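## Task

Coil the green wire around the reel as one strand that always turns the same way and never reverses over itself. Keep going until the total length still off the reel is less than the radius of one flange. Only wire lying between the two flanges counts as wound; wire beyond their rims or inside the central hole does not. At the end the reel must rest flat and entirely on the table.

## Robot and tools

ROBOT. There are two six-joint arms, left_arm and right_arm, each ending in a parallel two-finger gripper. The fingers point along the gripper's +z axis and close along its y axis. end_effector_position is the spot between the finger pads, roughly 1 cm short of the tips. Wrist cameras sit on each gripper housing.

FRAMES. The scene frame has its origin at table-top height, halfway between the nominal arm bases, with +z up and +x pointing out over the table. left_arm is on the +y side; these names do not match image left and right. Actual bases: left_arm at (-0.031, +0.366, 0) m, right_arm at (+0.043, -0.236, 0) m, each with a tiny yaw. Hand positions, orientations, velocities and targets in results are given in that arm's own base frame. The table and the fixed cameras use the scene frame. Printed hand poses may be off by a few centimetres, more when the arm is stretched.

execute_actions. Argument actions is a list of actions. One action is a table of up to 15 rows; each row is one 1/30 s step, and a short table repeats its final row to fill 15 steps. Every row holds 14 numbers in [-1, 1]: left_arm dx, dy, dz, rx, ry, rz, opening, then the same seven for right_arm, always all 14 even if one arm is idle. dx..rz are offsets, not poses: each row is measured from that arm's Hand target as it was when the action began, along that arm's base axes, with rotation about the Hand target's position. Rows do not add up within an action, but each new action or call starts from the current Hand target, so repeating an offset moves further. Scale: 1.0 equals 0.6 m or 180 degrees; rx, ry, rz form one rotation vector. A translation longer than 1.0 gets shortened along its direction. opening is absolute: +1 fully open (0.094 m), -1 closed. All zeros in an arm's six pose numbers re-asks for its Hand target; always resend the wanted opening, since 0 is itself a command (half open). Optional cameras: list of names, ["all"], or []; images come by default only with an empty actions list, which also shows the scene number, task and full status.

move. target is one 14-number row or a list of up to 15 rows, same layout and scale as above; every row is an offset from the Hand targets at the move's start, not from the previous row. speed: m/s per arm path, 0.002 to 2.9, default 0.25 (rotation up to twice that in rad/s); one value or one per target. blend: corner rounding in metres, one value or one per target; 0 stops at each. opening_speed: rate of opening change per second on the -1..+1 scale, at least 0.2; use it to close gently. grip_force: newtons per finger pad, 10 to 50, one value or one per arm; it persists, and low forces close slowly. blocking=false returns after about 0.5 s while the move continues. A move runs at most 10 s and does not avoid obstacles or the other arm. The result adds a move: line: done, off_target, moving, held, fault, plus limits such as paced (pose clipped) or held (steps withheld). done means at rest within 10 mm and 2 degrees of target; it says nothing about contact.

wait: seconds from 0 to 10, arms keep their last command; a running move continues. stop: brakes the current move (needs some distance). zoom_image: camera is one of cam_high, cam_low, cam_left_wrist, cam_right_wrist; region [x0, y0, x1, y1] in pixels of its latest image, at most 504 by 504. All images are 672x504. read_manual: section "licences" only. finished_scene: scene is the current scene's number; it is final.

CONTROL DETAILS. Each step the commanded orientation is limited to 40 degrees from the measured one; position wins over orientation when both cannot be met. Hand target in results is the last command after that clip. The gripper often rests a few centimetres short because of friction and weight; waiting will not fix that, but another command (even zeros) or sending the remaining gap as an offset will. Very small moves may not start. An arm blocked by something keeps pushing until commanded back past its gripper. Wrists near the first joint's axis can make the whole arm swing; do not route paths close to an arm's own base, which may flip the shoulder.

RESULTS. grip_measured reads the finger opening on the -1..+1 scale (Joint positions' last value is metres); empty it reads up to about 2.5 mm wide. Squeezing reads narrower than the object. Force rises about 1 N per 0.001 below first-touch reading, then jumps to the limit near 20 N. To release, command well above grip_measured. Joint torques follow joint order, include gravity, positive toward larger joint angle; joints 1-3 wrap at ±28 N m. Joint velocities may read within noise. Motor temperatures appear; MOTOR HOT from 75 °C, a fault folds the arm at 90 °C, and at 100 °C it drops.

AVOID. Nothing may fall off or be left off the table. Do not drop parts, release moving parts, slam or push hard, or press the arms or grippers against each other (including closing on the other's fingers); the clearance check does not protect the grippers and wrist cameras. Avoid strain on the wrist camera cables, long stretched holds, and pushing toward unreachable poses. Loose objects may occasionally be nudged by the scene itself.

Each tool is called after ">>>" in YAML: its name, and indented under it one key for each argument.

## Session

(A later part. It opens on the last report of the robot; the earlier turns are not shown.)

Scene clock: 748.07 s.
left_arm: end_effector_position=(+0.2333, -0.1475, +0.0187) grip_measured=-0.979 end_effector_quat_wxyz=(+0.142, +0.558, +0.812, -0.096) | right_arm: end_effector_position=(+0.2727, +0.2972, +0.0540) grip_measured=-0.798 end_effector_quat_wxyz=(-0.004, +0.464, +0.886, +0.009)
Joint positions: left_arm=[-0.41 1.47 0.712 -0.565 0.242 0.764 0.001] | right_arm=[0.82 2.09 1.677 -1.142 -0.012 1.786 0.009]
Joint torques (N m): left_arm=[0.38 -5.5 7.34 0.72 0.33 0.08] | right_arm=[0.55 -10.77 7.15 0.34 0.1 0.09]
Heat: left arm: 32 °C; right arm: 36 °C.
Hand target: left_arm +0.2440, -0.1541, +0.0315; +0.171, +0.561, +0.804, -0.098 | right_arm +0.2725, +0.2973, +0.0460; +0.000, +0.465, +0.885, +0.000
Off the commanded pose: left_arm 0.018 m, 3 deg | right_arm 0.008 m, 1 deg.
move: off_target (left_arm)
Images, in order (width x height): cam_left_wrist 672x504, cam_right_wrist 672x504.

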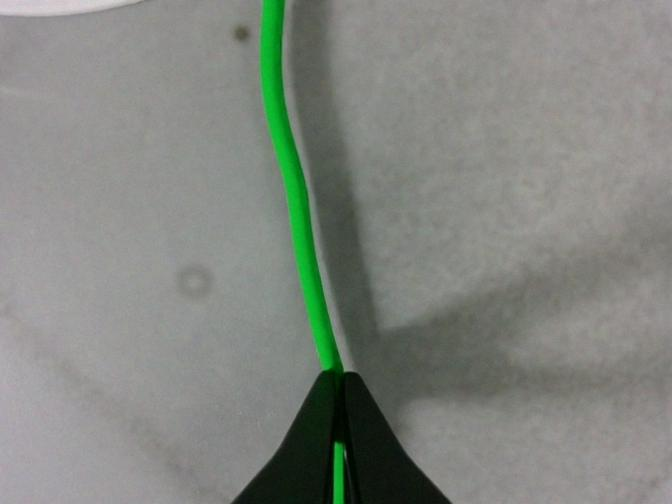

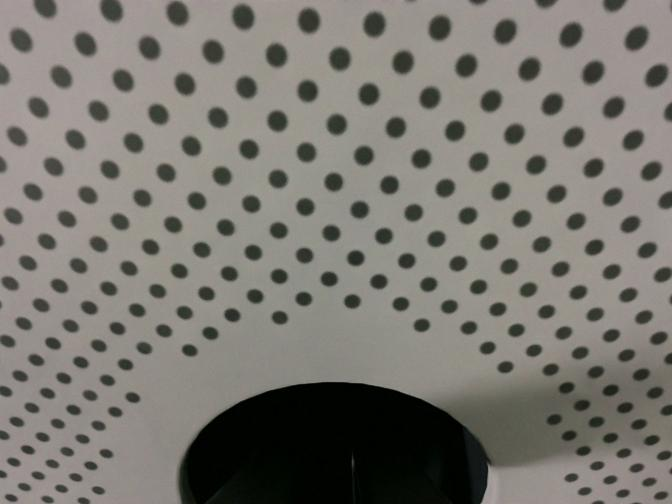

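>>> move:
  target:
    - [0,0,0,0,0,0,-1,0,0,0,0,0,0,-0.05]
    - [0.012,-0.05,0.0,0,0,0,-1,-0.006,-0.006,0,0,0,0.2,-0.05]
    - [0.025,-0.09,0.0,0,0,0,-1,-0.01,-0.01,0,0,0,0.4,-0.05]
    - [0.033,-0.115,0.0,0,0,0,-1,-0.015,-0.015,0,0,0,0.6,-0.05]
  speed: [0.15,0.15,0.15,0.15]
  cameras: ["cam_low","cam_high","cam_left_wrist"]

>>> zoom_image:
  camera: "cam_low"
  region: [360, 245, 440, 290]

>>> zoom_image:
  camera: "cam_high"
  region: [170, 190, 370, 280]

Scene clock: 758.27 s.
left_arm: end_effector_position=(+0.2549, -0.2133, +0.0249) grip_measured=-0.979 end_effector_quat_wxyz=(+0.155, +0.560, +0.808, -0.097) | right_arm: end_effector_position=(+0.2743, +0.2993, +0.0688) grip_measured=-0.060 end_effector_quat_wxyz=(+0.033, -0.427, +0.904, +0.020)
Joint positions: left_arm=[-0.594 1.624 0.878 -0.512 0.195 0.587 0.001] | right_arm=[0.82 2.032 1.647 -1.11 -0.013 -0.061 0.044]
Joint torques (N m): left_arm=[-0.73 -4.49 8.32 0.84 0.12 -0.07] | right_arm=[0.49 -9.78 3.67 0.31 0.09 -0.32]
Heat: left arm: 33 °C; right arm: 36 °C.
Hand target: left_arm +0.2638, -0.2230, +0.0314; +0.171, +0.561, +0.804, -0.098 | right_arm +0.2636, +0.2883, +0.0461; +0.000, -0.443, +0.897, +0.000
Off the commanded pose: left_arm 0.015 m, 2 deg | right_arm 0.028 m, 5 deg.
move: off_target (left_arm, right_arm)
Images, in order (width x height): cam_high 672x504, cam_low 672x504, cam_left_wrist 672x504.

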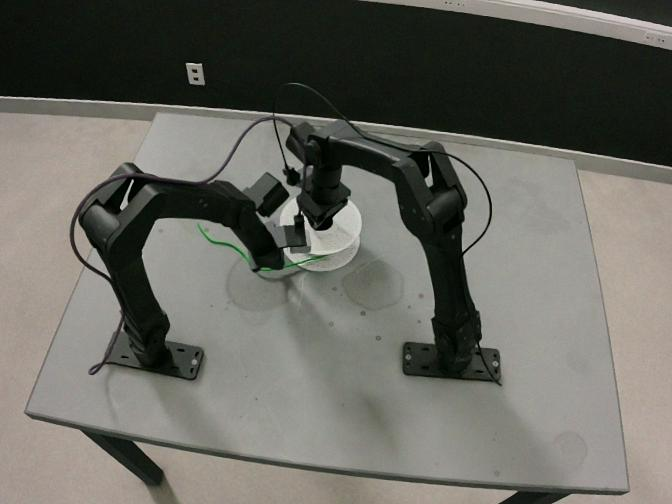

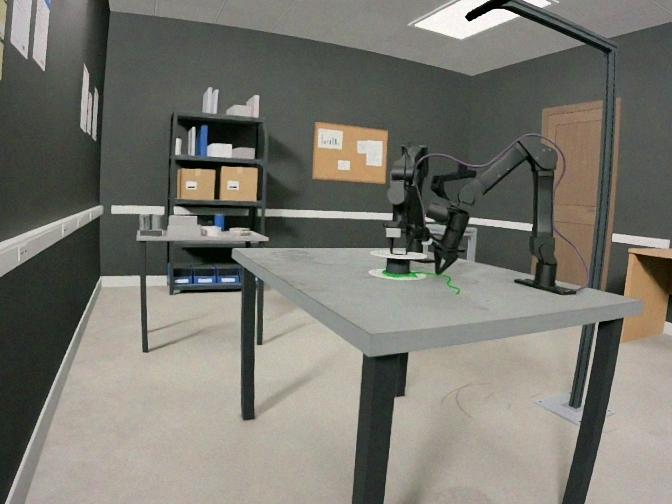

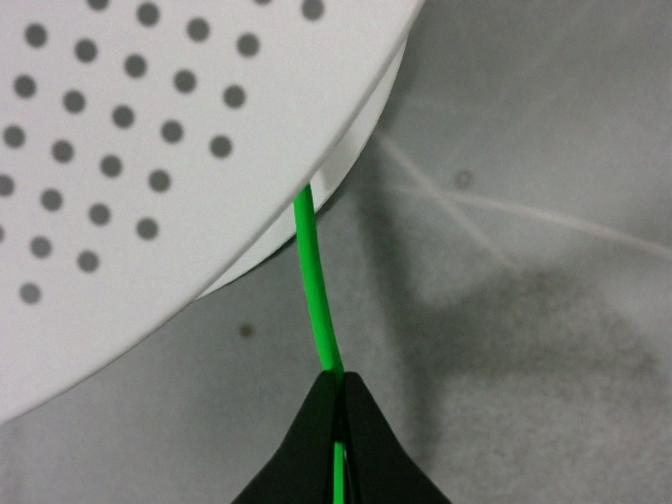

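Scaled by 6.300 from the camera's 672x504 image, which has a finer 960x720 frame.

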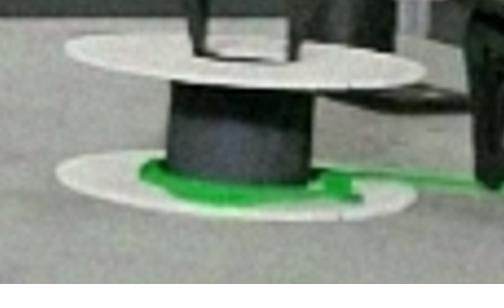

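Scaled by 2.520 from the camera's 672x504 image, which has a finer 960x720 frame.

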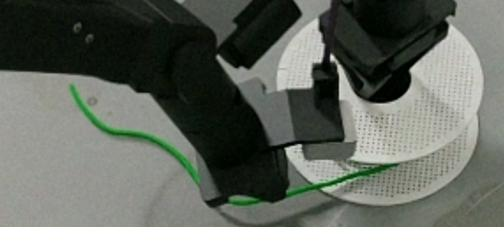

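>>> move:
  target:
    - [0.0,0.0,-0.016,0,0,0,-0.4,0.015,0.015,0.015,0,0,0,-0.8]
    - [-0.0,0.03,0.05,0,0,0,-0.4,0.015,0.015,0.015,0,0,-0.3,-0.8]
    - [-0.015,0.09,0.07,0,0,0,-0.4,0.015,0.015,0.015,0,0,-0.61,-0.8]
    - [-0.015,0.09,0.07,0,0,0,-0.4,0.015,0.015,0.0,0,0,-0.61,-0.8]
  speed: [0.1,0.4,0.5,0.2]
  cameras: ["cam_left_wrist","cam_right_wrist","cam_low"]

>>> zoom_image:
  camera: "cam_low"
  region: [360, 245, 440, 290]

Scene clock: 764.83 s.
left_arm: end_effector_position=(+0.2570, -0.1698, +0.0677) grip_measured=-0.402 end_effector_quat_wxyz=(+0.163, +0.560, +0.807, -0.093) | right_arm: end_effector_position=(+0.2723, +0.2969, +0.0535) grip_measured=-0.798 end_effector_quat_wxyz=(-0.004, +0.478, +0.878, +0.008)
Joint positions: left_arm=[-0.452 1.468 0.91 -0.712 0.232 0.726 0.028] | right_arm=[0.82 2.091 1.677 -1.143 -0.013 1.818 0.009]
Joint torques (N m): left_arm=[0.65 -6.15 5.53 0.58 0.31 0.08] | right_arm=[0.53 -10.73 7.3 0.29 0.1 0.09]
Heat: left arm: 33 °C; right arm: 36 °C.
Hand target: left_arm +0.2547, -0.1690, +0.0733; +0.171, +0.561, +0.804, -0.098 | right_arm +0.2725, +0.2972, +0.0460; +0.000, +0.479, +0.878, +0.000
Off the commanded pose: left_arm 0.006 m, 1 deg | right_arm 0.007 m, 1 deg.
move: done
Images, in order (width x height): cam_low 672x504, cam_left_wrist 672x504, cam_right_wrist 672x504.

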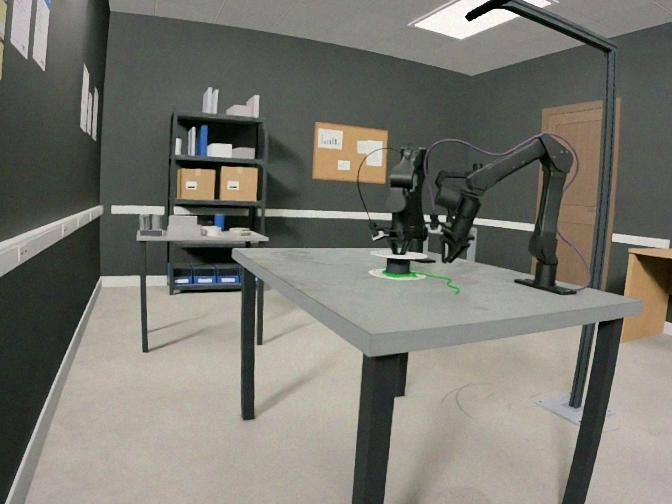

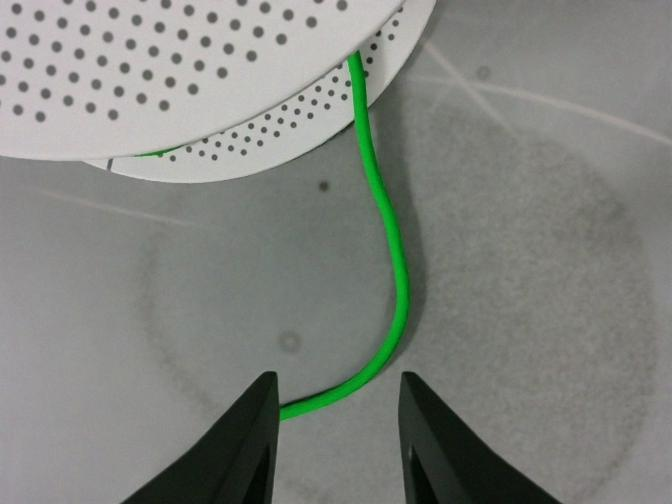

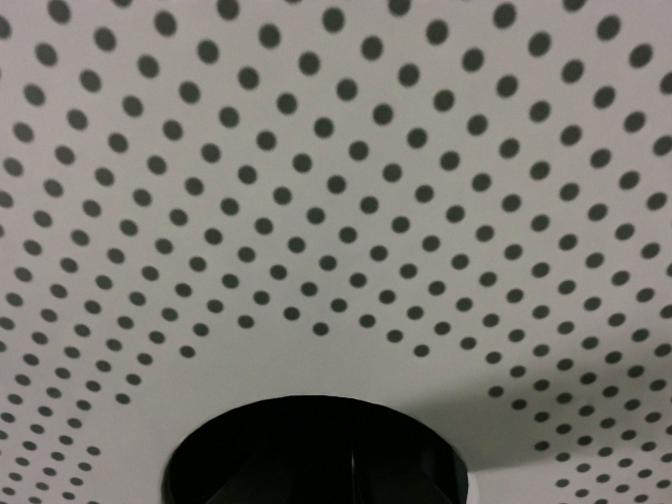

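Scaled by 6.300 from the camera's 672x504 image, which has a finer 960x720 frame.

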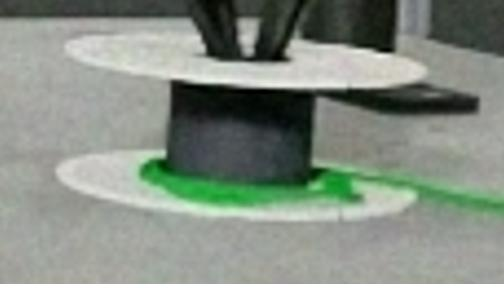

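>>> move:
  target:
    - [-0.028,-0.0167,-0.06,0,0,-0.06,-0.4,0.007,0.0045,0.0,0,0,0,-0.8]
    - [-0.028,-0.0167,-0.106,0,0,-0.06,-0.4,0.007,0.0045,0.0,0,0,0,-0.8]
    - [-0.028,-0.0167,-0.106,0,0,-0.06,-1,0.007,0.0045,0.0,0,0,0,-0.05]
  speed: [0.2,0.1,0.1]
  cameras: ["cam_left_wrist"]

Scene clock: 769.30 s.
left_arm: end_effector_position=(+0.2403, -0.1774, +0.0151) grip_measured=-0.973 end_effector_quat_wxyz=(+0.164, +0.628, +0.752, -0.112) | right_arm: end_effector_position=(+0.2774, +0.3024, +0.0695) grip_measured=-0.059 end_effector_quat_wxyz=(+0.000, +0.478, +0.878, +0.024)
Joint positions: left_arm=[-0.465 1.549 0.75 -0.496 0.292 0.887 0.001] | right_arm=[0.82 2.078 1.721 -1.166 -0.013 1.819 0.044]
Joint torques (N m): left_arm=[-0.62 -3.41 4.59 0.8 0.18 0.07] | right_arm=[0.21 -8.44 5.93 0.51 0.12 0.03]
Heat: left arm: 32 °C; right arm: 36 °C.
Hand target: left_arm +0.2379, -0.1791, +0.0098; +0.161, +0.634, +0.748, -0.114 | right_arm +0.2768, +0.3001, +0.0461; +0.000, +0.479, +0.878, +0.000
Off the commanded pose: left_arm 0.006 m, 1 deg | right_arm 0.024 m, 3 deg.
move: off_target (right_arm)
Images, in order (width x height): cam_left_wrist 672x504.

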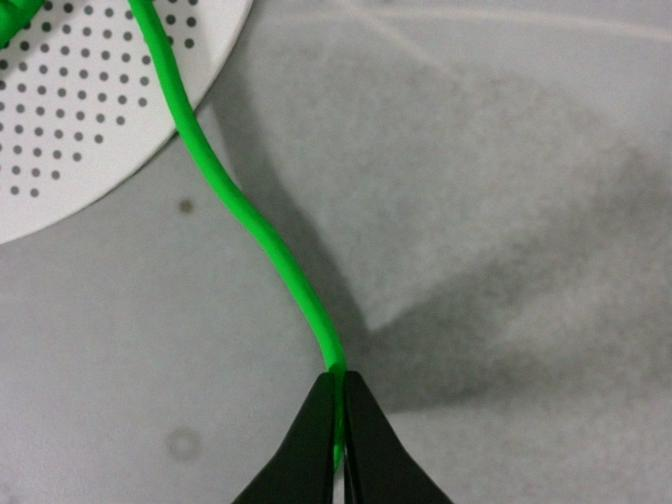

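>>> move:
  target:
    - [0.018,-0.03,0.03,0,0,0,-1,-0.006,-0.006,0,0,0,0.2,-0.05]
    - [0.035,-0.06,0.03,0,0,0.03,-1,-0.01,-0.01,0,0,0,0.4,-0.05]
    - [0.045,-0.078,0.03,0,0,0.05,-1,-0.015,-0.015,0,0,0,0.62,-0.05]
  speed: [0.15,0.15,0.15]
  cameras: ["cam_low","cam_high","cam_left_wrist"]

>>> zoom_image:
  camera: "cam_low"
  region: [360, 245, 440, 290]

>>> zoom_image:
  camera: "cam_high"
  region: [170, 190, 370, 280]

Scene clock: 778.60 s.
left_arm: end_effector_position=(+0.2557, -0.2162, +0.0216) grip_measured=-0.975 end_effector_quat_wxyz=(+0.153, +0.573, +0.799, -0.100) | right_arm: end_effector_position=(+0.2797, +0.3048, +0.0695) grip_measured=-0.057 end_effector_quat_wxyz=(+0.038, -0.440, +0.897, +0.021)
Joint positions: left_arm=[-0.594 1.645 0.887 -0.506 0.207 0.619 0.001] | right_arm=[0.82 2.052 1.678 -1.11 -0.013 -0.091 0.044]
Joint torques (N m): left_arm=[-0.7 -4.59 8.27 0.84 0.11 -0.05] | right_arm=[0.25 -9.98 3.66 0.26 0.07 -0.38]
Heat: left arm: 33 °C; right arm: 35 °C.
Hand target: left_arm +0.2650, -0.2259, +0.0278; +0.170, +0.573, +0.795, -0.101 | right_arm +0.2677, +0.2910, +0.0460; +0.000, -0.457, +0.890, +0.000
Off the commanded pose: left_arm 0.015 m, 2 deg | right_arm 0.030 m, 5 deg.
move: off_target (left_arm, right_arm)
Images, in order (width x height): cam_high 672x504, cam_low 672x504, cam_left_wrist 672x504.

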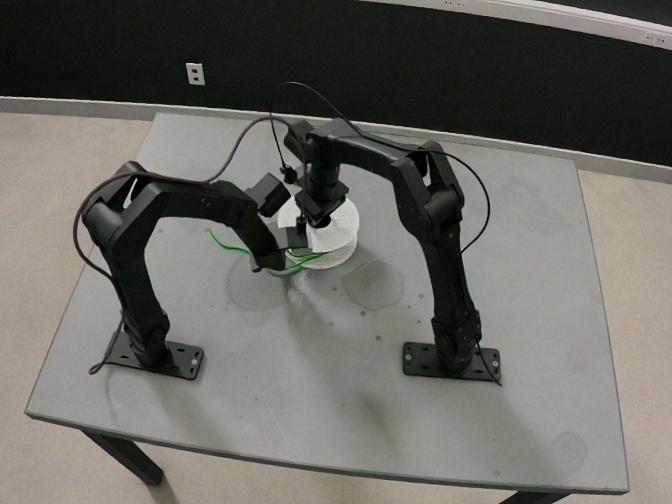

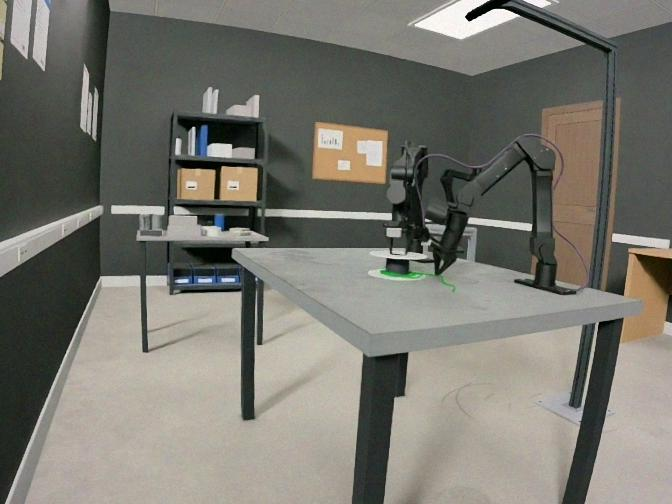

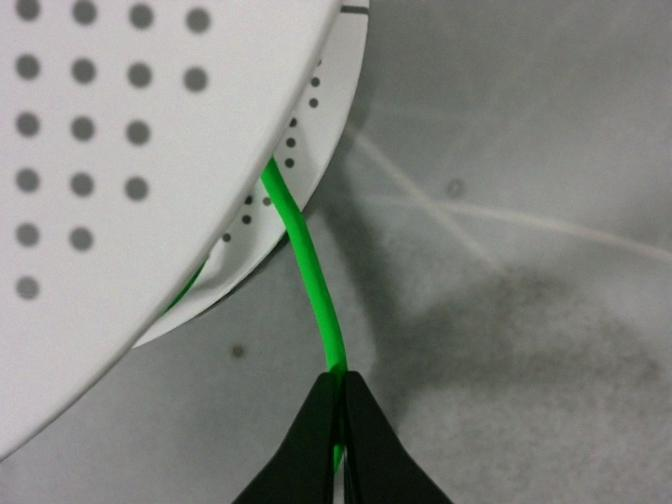

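Scaled by 6.300 from the camera's 672x504 image, which has a finer 960x720 frame.

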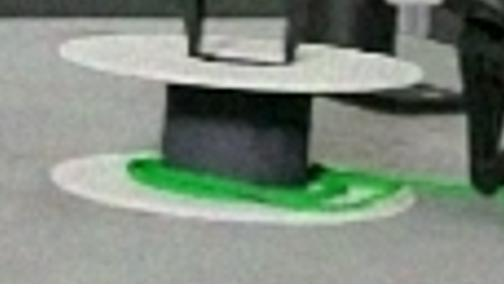

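Scaled by 2.520 from the camera's 672x504 image, which has a finer 960x720 frame.

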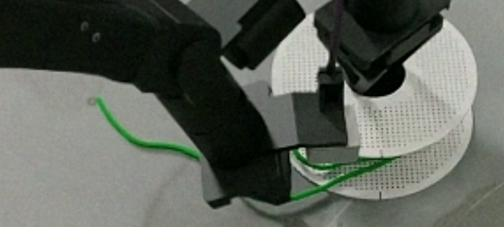

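>>> move:
  target:
    - [0.0,0.0,-0.012,0,0,0,-0.4,0.015,0.015,0.015,0,0,0,-0.8]
    - [-0.0,0.03,0.05,0,0,0,-0.4,0.015,0.015,0.015,0,0,-0.3,-0.8]
    - [-0.015,0.09,0.07,0,0,0,-0.4,0.015,0.015,0.015,0,0,-0.61,-0.8]
    - [-0.015,0.09,0.07,0,0,0,-0.4,0.015,0.015,0.0,0,0,-0.61,-0.8]
  speed: [0.1,0.4,0.5,0.2]
  cameras: ["cam_left_wrist","cam_right_wrist","cam_high"]

>>> zoom_image:
  camera: "cam_high"
  region: [170, 190, 370, 280]

Scene clock: 785.10 s.
left_arm: end_effector_position=(+0.2582, -0.1726, +0.0640) grip_measured=-0.402 end_effector_quat_wxyz=(+0.162, +0.572, +0.798, -0.096) | right_arm: end_effector_position=(+0.2759, +0.3005, +0.0541) grip_measured=-0.798 end_effector_quat_wxyz=(-0.004, +0.463, +0.886, +0.009)
Joint positions: left_arm=[-0.454 1.489 0.915 -0.702 0.241 0.755 0.028] | right_arm=[0.82 2.109 1.707 -1.154 -0.012 1.783 0.009]
Joint torques (N m): left_arm=[0.66 -6.31 5.48 0.56 0.32 0.09] | right_arm=[0.2 -10.84 7.32 0.31 0.11 0.1]
Heat: left arm: 32 °C; right arm: 36 °C.
Hand target: left_arm +0.2560, -0.1719, +0.0699; +0.170, +0.573, +0.795, -0.101 | right_arm +0.2767, +0.3000, +0.0460; +0.000, +0.465, +0.885, +0.000
Off the commanded pose: left_arm 0.006 m, 1 deg | right_arm 0.008 m, 1 deg.
move: done
Images, in order (width x height): cam_high 672x504, cam_left_wrist 672x504, cam_right_wrist 672x504.

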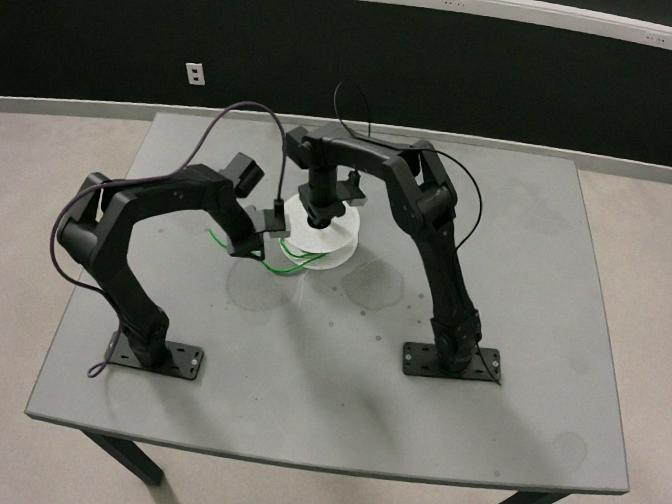

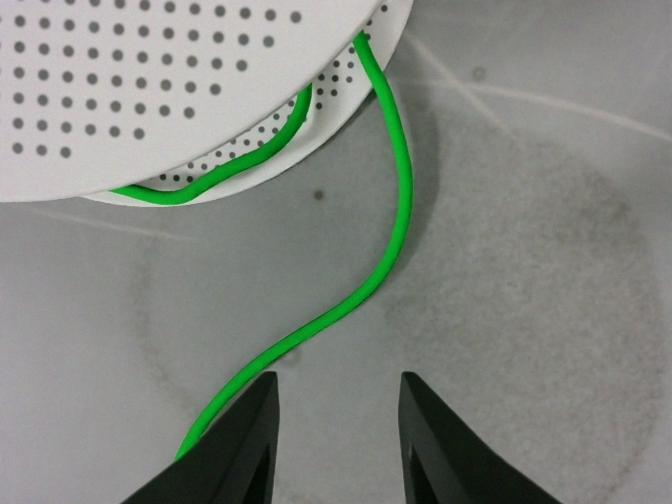

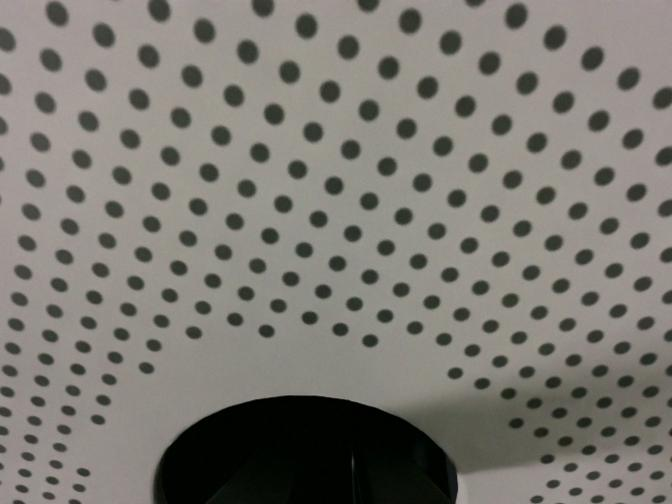

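Scaled by 2.520 from the camera's 672x504 image, which has a finer 960x720 frame.

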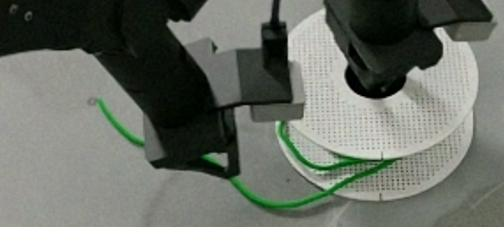

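>>> move:
  target:
    - [0.011,-0.0177,-0.05,0,0,-0.2,-0.4,0.0084,0.0054,0.0,0,0,0,-0.8]
    - [0.011,-0.0177,-0.1,0,0,-0.2,-0.4,0.0084,0.0054,0.0,0,0,0,-0.8]
    - [0.011,-0.0177,-0.1,0,0,-0.2,-1,0.0084,0.0054,0.0,0,0,0,-0.05]
  speed: [0.2,0.1,0.1]
  cameras: ["cam_left_wrist"]

Scene clock: 790.80 s.
left_arm: end_effector_position=(+0.2617, -0.1827, +0.0152) grip_measured=-0.975 end_effector_quat_wxyz=(+0.127, +0.791, +0.580, -0.145) | right_arm: end_effector_position=(+0.2816, +0.3066, +0.0696) grip_measured=-0.059 end_effector_quat_wxyz=(+0.001, +0.463, +0.886, +0.025)
Joint positions: left_arm=[-0.401 1.782 1.026 -0.74 0.382 1.462 0.001] | right_arm=[0.82 2.102 1.756 -1.178 -0.012 1.783 0.044]
Joint torques (N m): left_arm=[0.58 -5 4.42 0.48 0.33 0.07] | right_arm=[-0.08 -8.62 5.9 0.48 0.1 0.05]
Heat: left arm: 32 °C; right arm: 36 °C.
Hand target: left_arm +0.2625, -0.1825, +0.0098; +0.130, +0.791, +0.579, -0.148 | right_arm +0.2818, +0.3032, +0.0460; +0.000, +0.465, +0.885, +0.000
Off the commanded pose: left_arm 0.005 m, 1 deg | right_arm 0.024 m, 3 deg.
move: off_target (right_arm)
Images, in order (width x height): cam_left_wrist 672x504.

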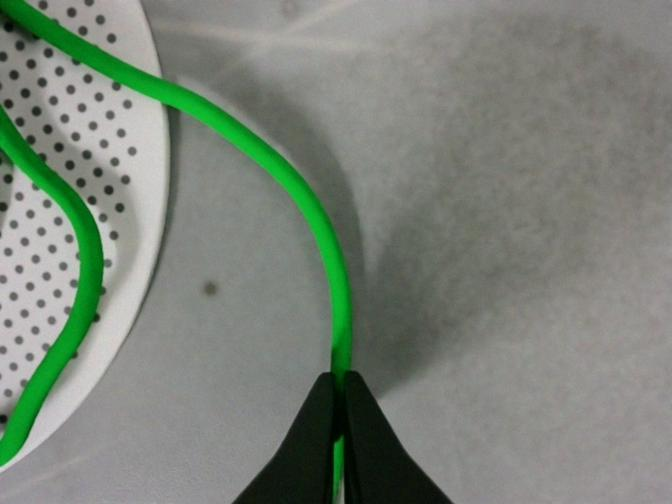

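>>> move:
  target:
    - [0.0,-0.035,0.03,0,0,0.06,-1,-0.006,-0.006,0,0,0,0.2,-0.05]
    - [0.003,-0.06,0.03,0,0,0.13,-1,-0.01,-0.01,0,0,0,0.4,-0.05]
    - [0.008,-0.073,0.03,0,0,0.18,-1,-0.015,-0.015,0,0,0,0.62,-0.05]
  speed: [0.15,0.15,0.15]
  cameras: ["cam_low","cam_high","cam_left_wrist"]

>>> zoom_image:
  camera: "cam_low"
  region: [360, 245, 440, 290]

>>> zoom_image:
  camera: "cam_high"
  region: [170, 190, 370, 280]

Scene clock: 800.23 s.
left_arm: end_effector_position=(+0.2650, -0.2212, +0.0178) grip_measured=-0.976 end_effector_quat_wxyz=(+0.146, +0.599, +0.780, -0.106) | right_arm: end_effector_position=(+0.2837, +0.3089, +0.0697) grip_measured=-0.058 end_effector_quat_wxyz=(+0.039, -0.456, +0.889, +0.021)
Joint positions: left_arm=[-0.578 1.709 0.944 -0.525 0.232 0.698 0.001] | right_arm=[0.82 2.074 1.712 -1.121 -0.012 -0.126 0.044]
Joint torques (N m): left_arm=[-0.68 -8.06 5.12 0.79 0.13 -0.15] | right_arm=[-0.1 -10.14 3.62 0.24 0.07 -0.37]
Heat: left arm: 32 °C; right arm: 35 °C.
Hand target: left_arm +0.2674, -0.2263, +0.0278; +0.167, +0.598, +0.777, -0.106 | right_arm +0.2728, +0.2943, +0.0461; +0.000, -0.470, +0.882, +0.001
Off the commanded pose: left_arm 0.011 m, 2 deg | right_arm 0.030 m, 5 deg.
move: off_target (left_arm, right_arm)
Images, in order (width x height): cam_high 672x504, cam_low 672x504, cam_left_wrist 672x504.

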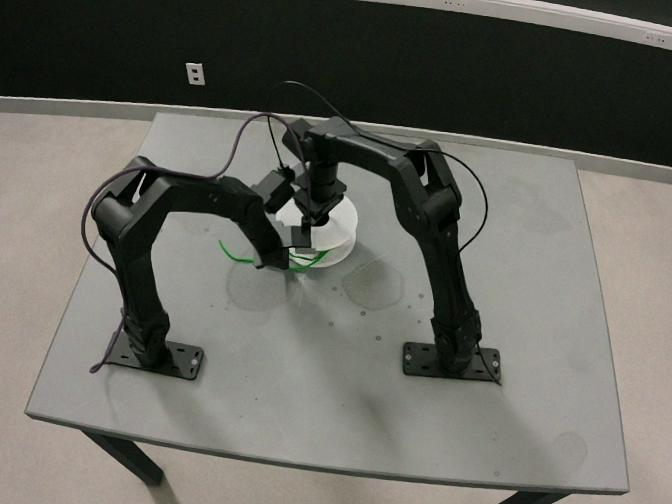

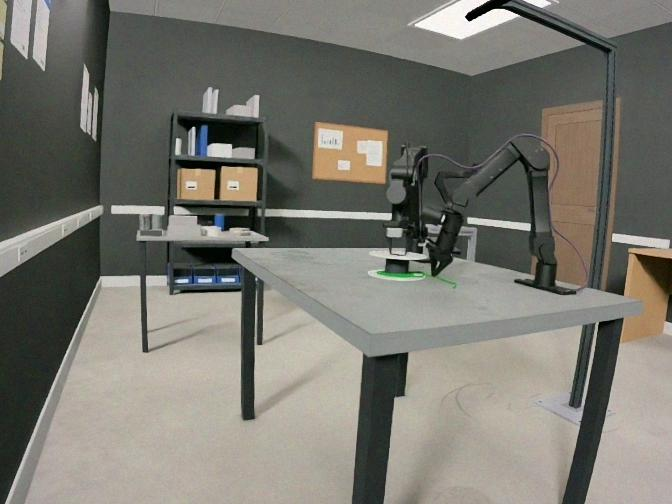

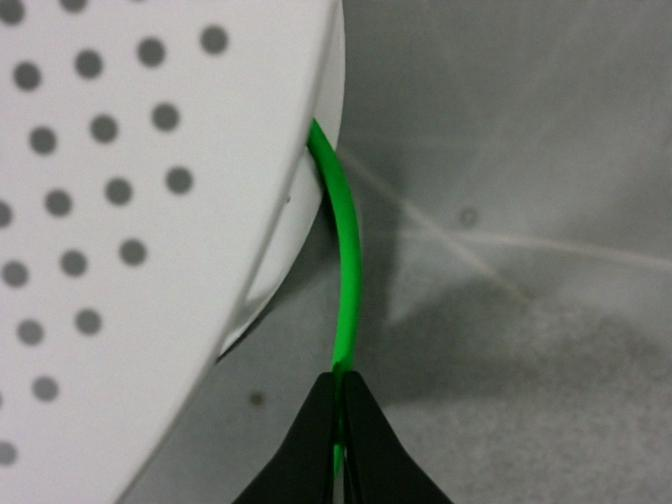

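Scaled by 6.300 from the camera's 672x504 image, which has a finer 960x720 frame.

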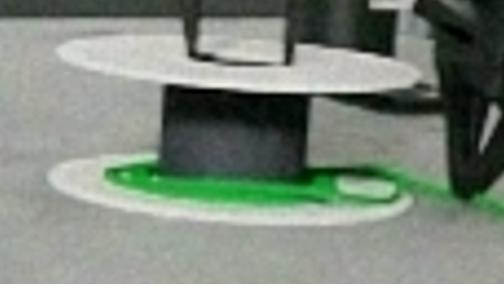

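Scaled by 2.520 from the camera's 672x504 image, which has a finer 960x720 frame.

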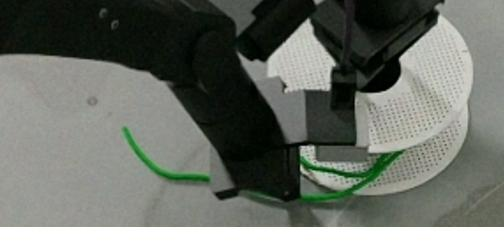

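>>> move:
  target:
    - [0.0,0.0,-0.02,0,0,0,-0.4,0.015,0.02,0.015,0,0,0,-0.8]
    - [-0.0,0.03,0.05,0,0,0,-0.4,0.015,0.02,0.015,0,0,-0.3,-0.8]
    - [-0.015,0.09,0.07,0,0,-0.05,-0.4,0.015,0.02,0.015,0,0,-0.61,-0.8]
    - [-0.015,0.09,0.07,0,0,-0.05,-0.4,0.015,0.02,0.0,0,0,-0.61,-0.8]
  speed: [0.1,0.4,0.5,0.2]
  cameras: ["cam_left_wrist","cam_right_wrist","cam_high"]

>>> zoom_image:
  camera: "cam_high"
  region: [170, 190, 370, 280]

Scene clock: 806.90 s.
left_arm: end_effector_position=(+0.2512, -0.1683, +0.0538) grip_measured=-0.402 end_effector_quat_wxyz=(+0.133, +0.656, +0.734, -0.118) | right_arm: end_effector_position=(+0.2815, +0.3060, +0.0542) grip_measured=-0.798 end_effector_quat_wxyz=(-0.003, +0.450, +0.893, +0.009)
Joint positions: left_arm=[-0.412 1.562 0.953 -0.776 0.308 1.018 0.028] | right_arm=[0.82 2.141 1.758 -1.172 -0.01 1.753 0.009]
Joint torques (N m): left_arm=[0.66 -6.76 8.32 0.36 0.39 0.09] | right_arm=[0.38 -11.17 7.31 0.33 0.06 0.08]
Heat: left arm: 32 °C; right arm: 35 °C.
Hand target: left_arm +0.2584, -0.1723, +0.0698; +0.158, +0.657, +0.727, -0.119 | right_arm +0.2818, +0.3063, +0.0460; +0.001, +0.451, +0.892, +0.000
Off the commanded pose: left_arm 0.018 m, 3 deg | right_arm 0.008 m, 1 deg.
move: off_target (left_arm)
Images, in order (width x height): cam_high 672x504, cam_left_wrist 672x504, cam_right_wrist 672x504.

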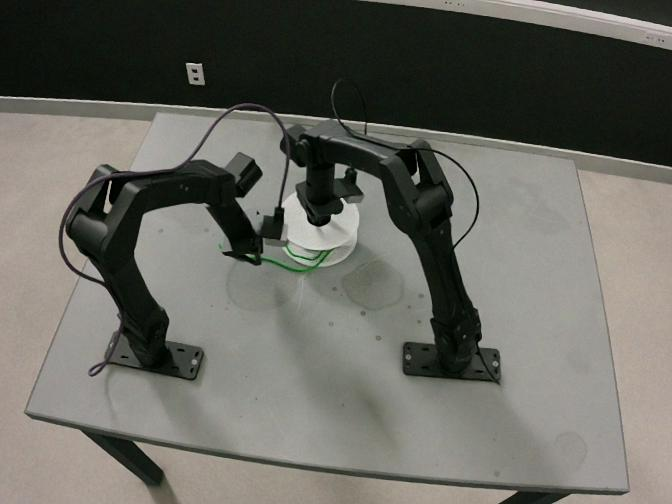

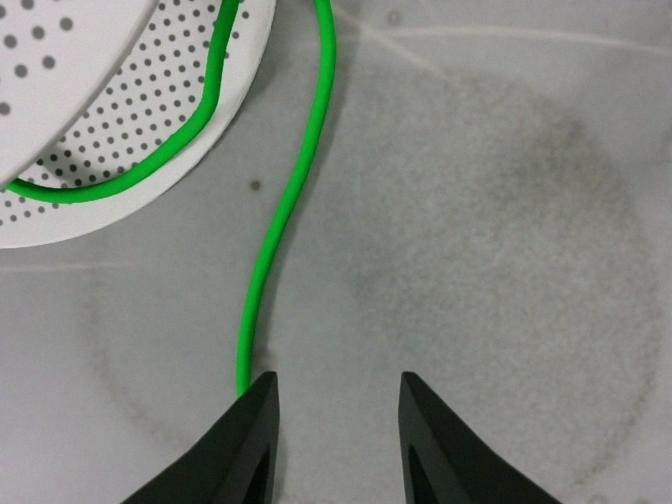

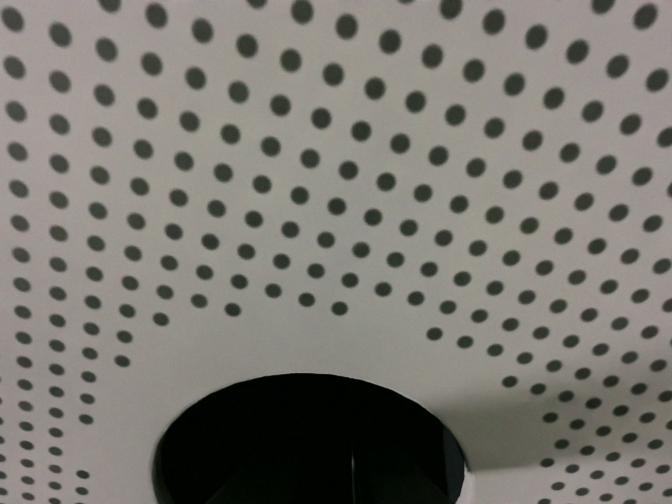

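Scaled by 2.520 from the camera's 672x504 image, which has a finer 960x720 frame.

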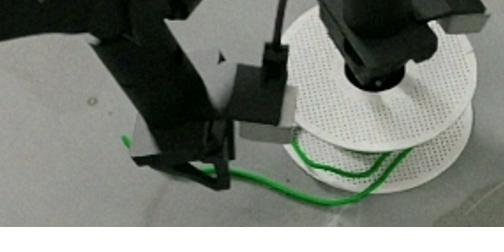

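>>> move:
  target:
    - [0.034,-0.008,-0.05,0,0,-0.06,-0.4,0.007,0.0045,0.0,0,0,0,-0.8]
    - [0.034,-0.008,-0.1,0,0,-0.06,-0.4,0.007,0.0045,0.0,0,0,0,-0.8]
    - [0.034,-0.008,-0.1,0,0,-0.06,-1,0.007,0.0045,0.0,0,0,0,-0.05]
  speed: [0.2,0.1,0.1]
  cameras: ["cam_left_wrist"]

Scene clock: 812.37 s.
left_arm: end_effector_position=(+0.2802, -0.1773, +0.0157) grip_measured=-0.978 end_effector_quat_wxyz=(+0.147, +0.722, +0.664, -0.128) | right_arm: end_effector_position=(+0.2867, +0.3110, +0.0698) grip_measured=-0.059 end_effector_quat_wxyz=(+0.003, +0.450, +0.893, +0.023)
Joint positions: left_arm=[-0.375 1.758 0.993 -0.645 0.359 1.251 0.001] | right_arm=[0.82 2.131 1.803 -1.196 -0.007 1.754 0.044]
Joint torques (N m): left_arm=[0.38 -4.86 4.57 0.56 0.32 0.08] | right_arm=[0.06 -8.94 5.97 0.5 0.06 0.04]
Heat: left arm: 32 °C; right arm: 35 °C.
Hand target: left_arm +0.2788, -0.1771, +0.0099; +0.146, +0.722, +0.663, -0.133 | right_arm +0.2860, +0.3091, +0.0461; +0.001, +0.451, +0.892, +0.000
Off the commanded pose: left_arm 0.006 m, 1 deg | right_arm 0.024 m, 3 deg.
move: off_target (right_arm)
Images, in order (width x height): cam_left_wrist 672x504.

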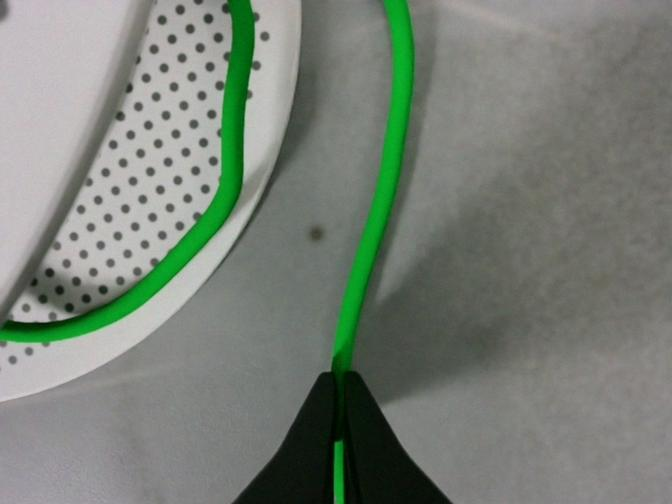

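>>> move:
  target:
    - [-0.01,-0.035,0.03,0,0,0.0,-1,-0.01,-0.01,0,0,0,0.2,-0.05]
    - [-0.015,-0.06,0.03,0,0,0.06,-1,-0.017,-0.018,0,0,0,0.4,-0.05]
    - [-0.015,-0.08,0.03,0,0,0.1,-1,-0.025,-0.03,0,0,0,0.62,-0.05]
  speed: [0.15,0.15,0.15]
  cameras: ["cam_low","cam_high","cam_left_wrist"]

>>> zoom_image:
  camera: "cam_low"
  region: [360, 245, 440, 290]

>>> zoom_image:
  camera: "cam_high"
  region: [170, 190, 370, 280]

Scene clock: 821.37 s.
left_arm: end_effector_position=(+0.2678, -0.2201, +0.0178) grip_measured=-0.980 end_effector_quat_wxyz=(+0.145, +0.610, +0.772, -0.109) | right_arm: end_effector_position=(+0.2831, +0.3076, +0.0696) grip_measured=-0.058 end_effector_quat_wxyz=(+0.044, -0.471, +0.881, +0.020)
Joint positions: left_arm=[-0.564 1.721 0.959 -0.537 0.246 0.74 0.001] | right_arm=[0.82 2.061 1.691 -1.106 -0.009 -0.161 0.044]
Joint torques (N m): left_arm=[-0.69 -8.2 5.05 0.76 0.14 -0.09] | right_arm=[-0.39 -10.13 3.66 0.17 0.04 -0.37]
Heat: left arm: 32 °C; right arm: 36 °C.
Hand target: left_arm +0.2697, -0.2251, +0.0278; +0.165, +0.610, +0.767, -0.109 | right_arm +0.2709, +0.2909, +0.0460; +0.000, -0.484, +0.875, +0.000
Off the commanded pose: left_arm 0.011 m, 2 deg | right_arm 0.031 m, 6 deg.
move: off_target (left_arm, right_arm)
Images, in order (width x height): cam_high 672x504, cam_low 672x504, cam_left_wrist 672x504.

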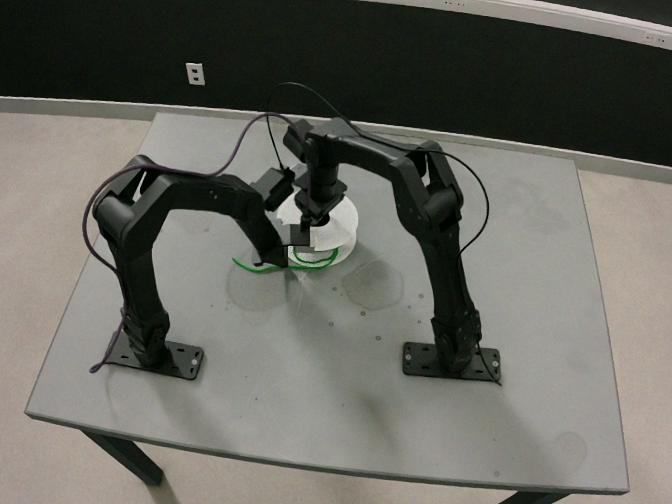

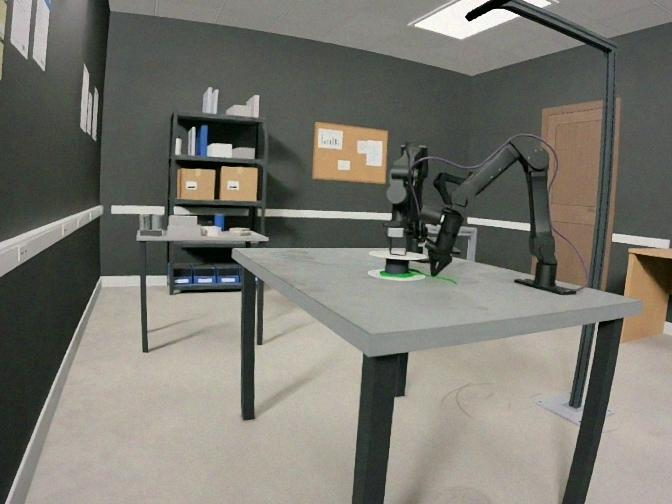

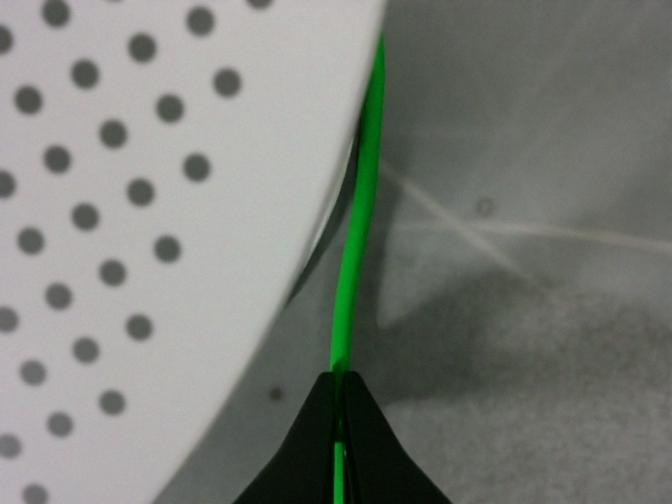

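Scaled by 6.300 from the camera's 672x504 image, which has a finer 960x720 frame.

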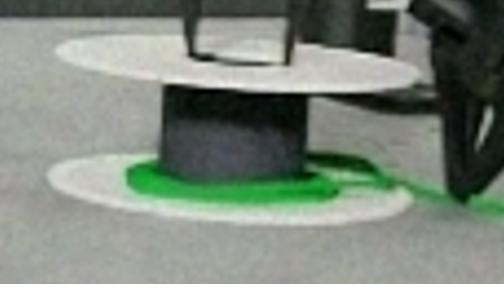

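Scaled by 2.520 from the camera's 672x504 image, which has a finer 960x720 frame.

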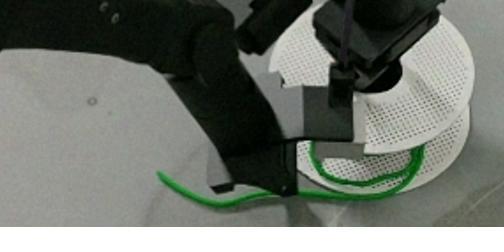

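>>> move:
  target:
    - [0.0,0.0,-0.02,0,0,0,-0.4,0.015,0.02,0.015,0,0,0,-0.8]
    - [-0.0,0.03,0.05,0,0,0,-0.4,0.015,0.02,0.015,0,0,-0.3,-0.8]
    - [0.0,0.09,0.07,0,0,0,-0.4,0.015,0.02,0.015,0,0,-0.61,-0.8]
    - [-0.0,0.09,0.07,0,0,0,-0.4,0.015,0.02,0.0,0,0,-0.61,-0.8]
  speed: [0.1,0.4,0.5,0.2]
  cameras: ["cam_left_wrist","cam_right_wrist","cam_high"]

>>> zoom_image:
  camera: "cam_high"
  region: [200, 190, 380, 280]

Scene clock: 828.10 s.
left_arm: end_effector_position=(+0.2668, -0.1692, +0.0577) grip_measured=-0.402 end_effector_quat_wxyz=(+0.147, +0.609, +0.772, -0.106) | right_arm: end_effector_position=(+0.2795, +0.3031, +0.0544) grip_measured=-0.798 end_effector_quat_wxyz=(-0.001, +0.434, +0.901, +0.009)
Joint positions: left_arm=[-0.411 1.565 0.968 -0.735 0.279 0.891 0.028] | right_arm=[0.82 2.126 1.734 -1.163 -0.007 1.719 0.009]
Joint torques (N m): left_arm=[0.66 -6.93 6.98 0.45 0.35 0.08] | right_arm=[0.17 -11.07 7.19 0.29 0.05 0.1]
Heat: left arm: 33 °C; right arm: 36 °C.
Hand target: left_arm +0.2698, -0.1711, +0.0699; +0.165, +0.610, +0.767, -0.109 | right_arm +0.2799, +0.3030, +0.0461; +0.000, +0.437, +0.899, +0.000
Off the commanded pose: left_arm 0.013 m, 2 deg | right_arm 0.008 m, 1 deg.
move: off_target (left_arm)
Images, in order (width x height): cam_high 672x504, cam_left_wrist 672x504, cam_right_wrist 672x504.

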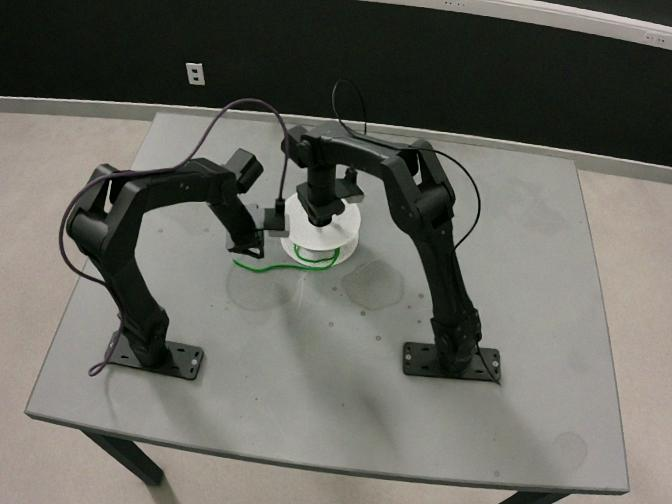

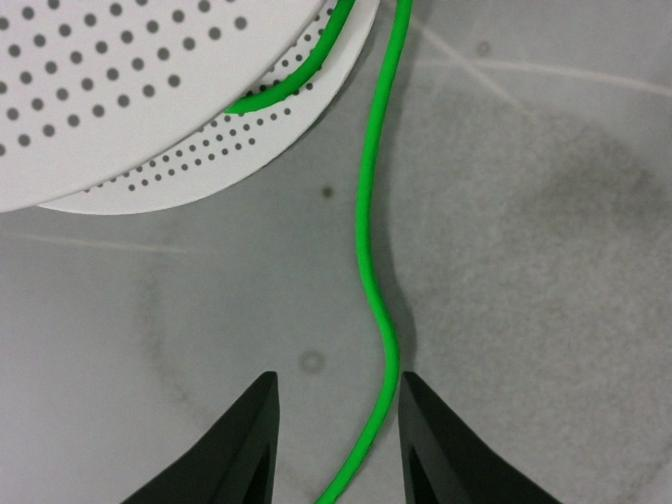

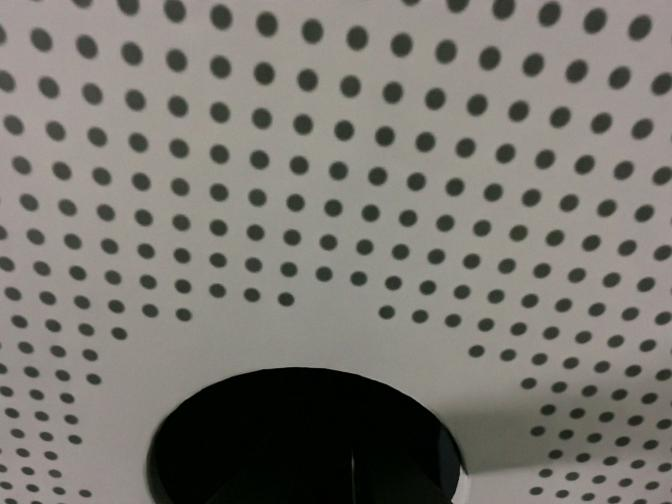

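Scaled by 2.800 from the camera's 672x504 image, which has a finer 960x720 frame.

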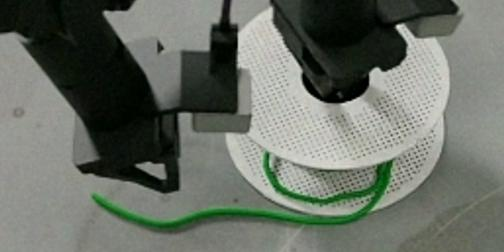

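>>> move:
  target:
    - [-0.037,0.017,-0.05,0,0,-0.07,-0.4,0.0084,0.0054,0.0,0,0,0,-0.8]
    - [-0.037,0.017,-0.1,0,0,-0.07,-0.4,0.0084,0.0054,0.0,0,0,0,-0.8]
    - [-0.037,0.017,-0.1,0,0,-0.07,-1,0.0084,0.0054,0.0,0,0,0,-0.05]
  speed: [0.2,0.1,0.1]
  cameras: ["cam_left_wrist"]

Scene clock: 833.57 s.
left_arm: end_effector_position=(+0.2470, -0.1616, +0.0150) grip_measured=-0.976 end_effector_quat_wxyz=(+0.151, +0.690, +0.697, -0.124) | right_arm: end_effector_position=(+0.2857, +0.3086, +0.0696) grip_measured=-0.060 end_effector_quat_wxyz=(+0.005, +0.436, +0.900, +0.023)
Joint positions: left_arm=[-0.373 1.606 0.815 -0.592 0.348 1.156 0.001] | right_arm=[0.82 2.119 1.784 -1.187 -0.004 1.722 0.044]
Joint torques (N m): left_arm=[0.58 -3.64 4.55 0.67 0.27 0.08] | right_arm=[-0.16 -8.94 6.04 0.47 0.01 0.01]
Heat: left arm: 33 °C; right arm: 37 °C.
Hand target: left_arm +0.2475, -0.1608, +0.0097; +0.152, +0.690, +0.696, -0.126 | right_arm +0.2850, +0.3062, +0.0461; +0.000, +0.437, +0.899, +0.000
Off the commanded pose: left_arm 0.005 m, 0 deg | right_arm 0.024 m, 3 deg.
move: off_target (right_arm)
Images, in order (width x height): cam_left_wrist 672x504.

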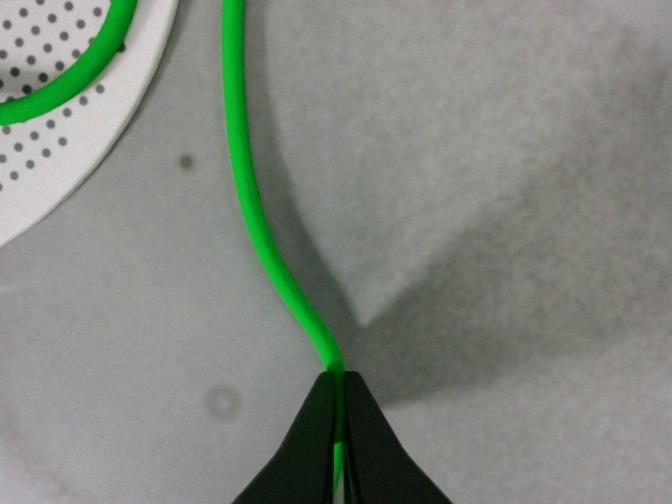

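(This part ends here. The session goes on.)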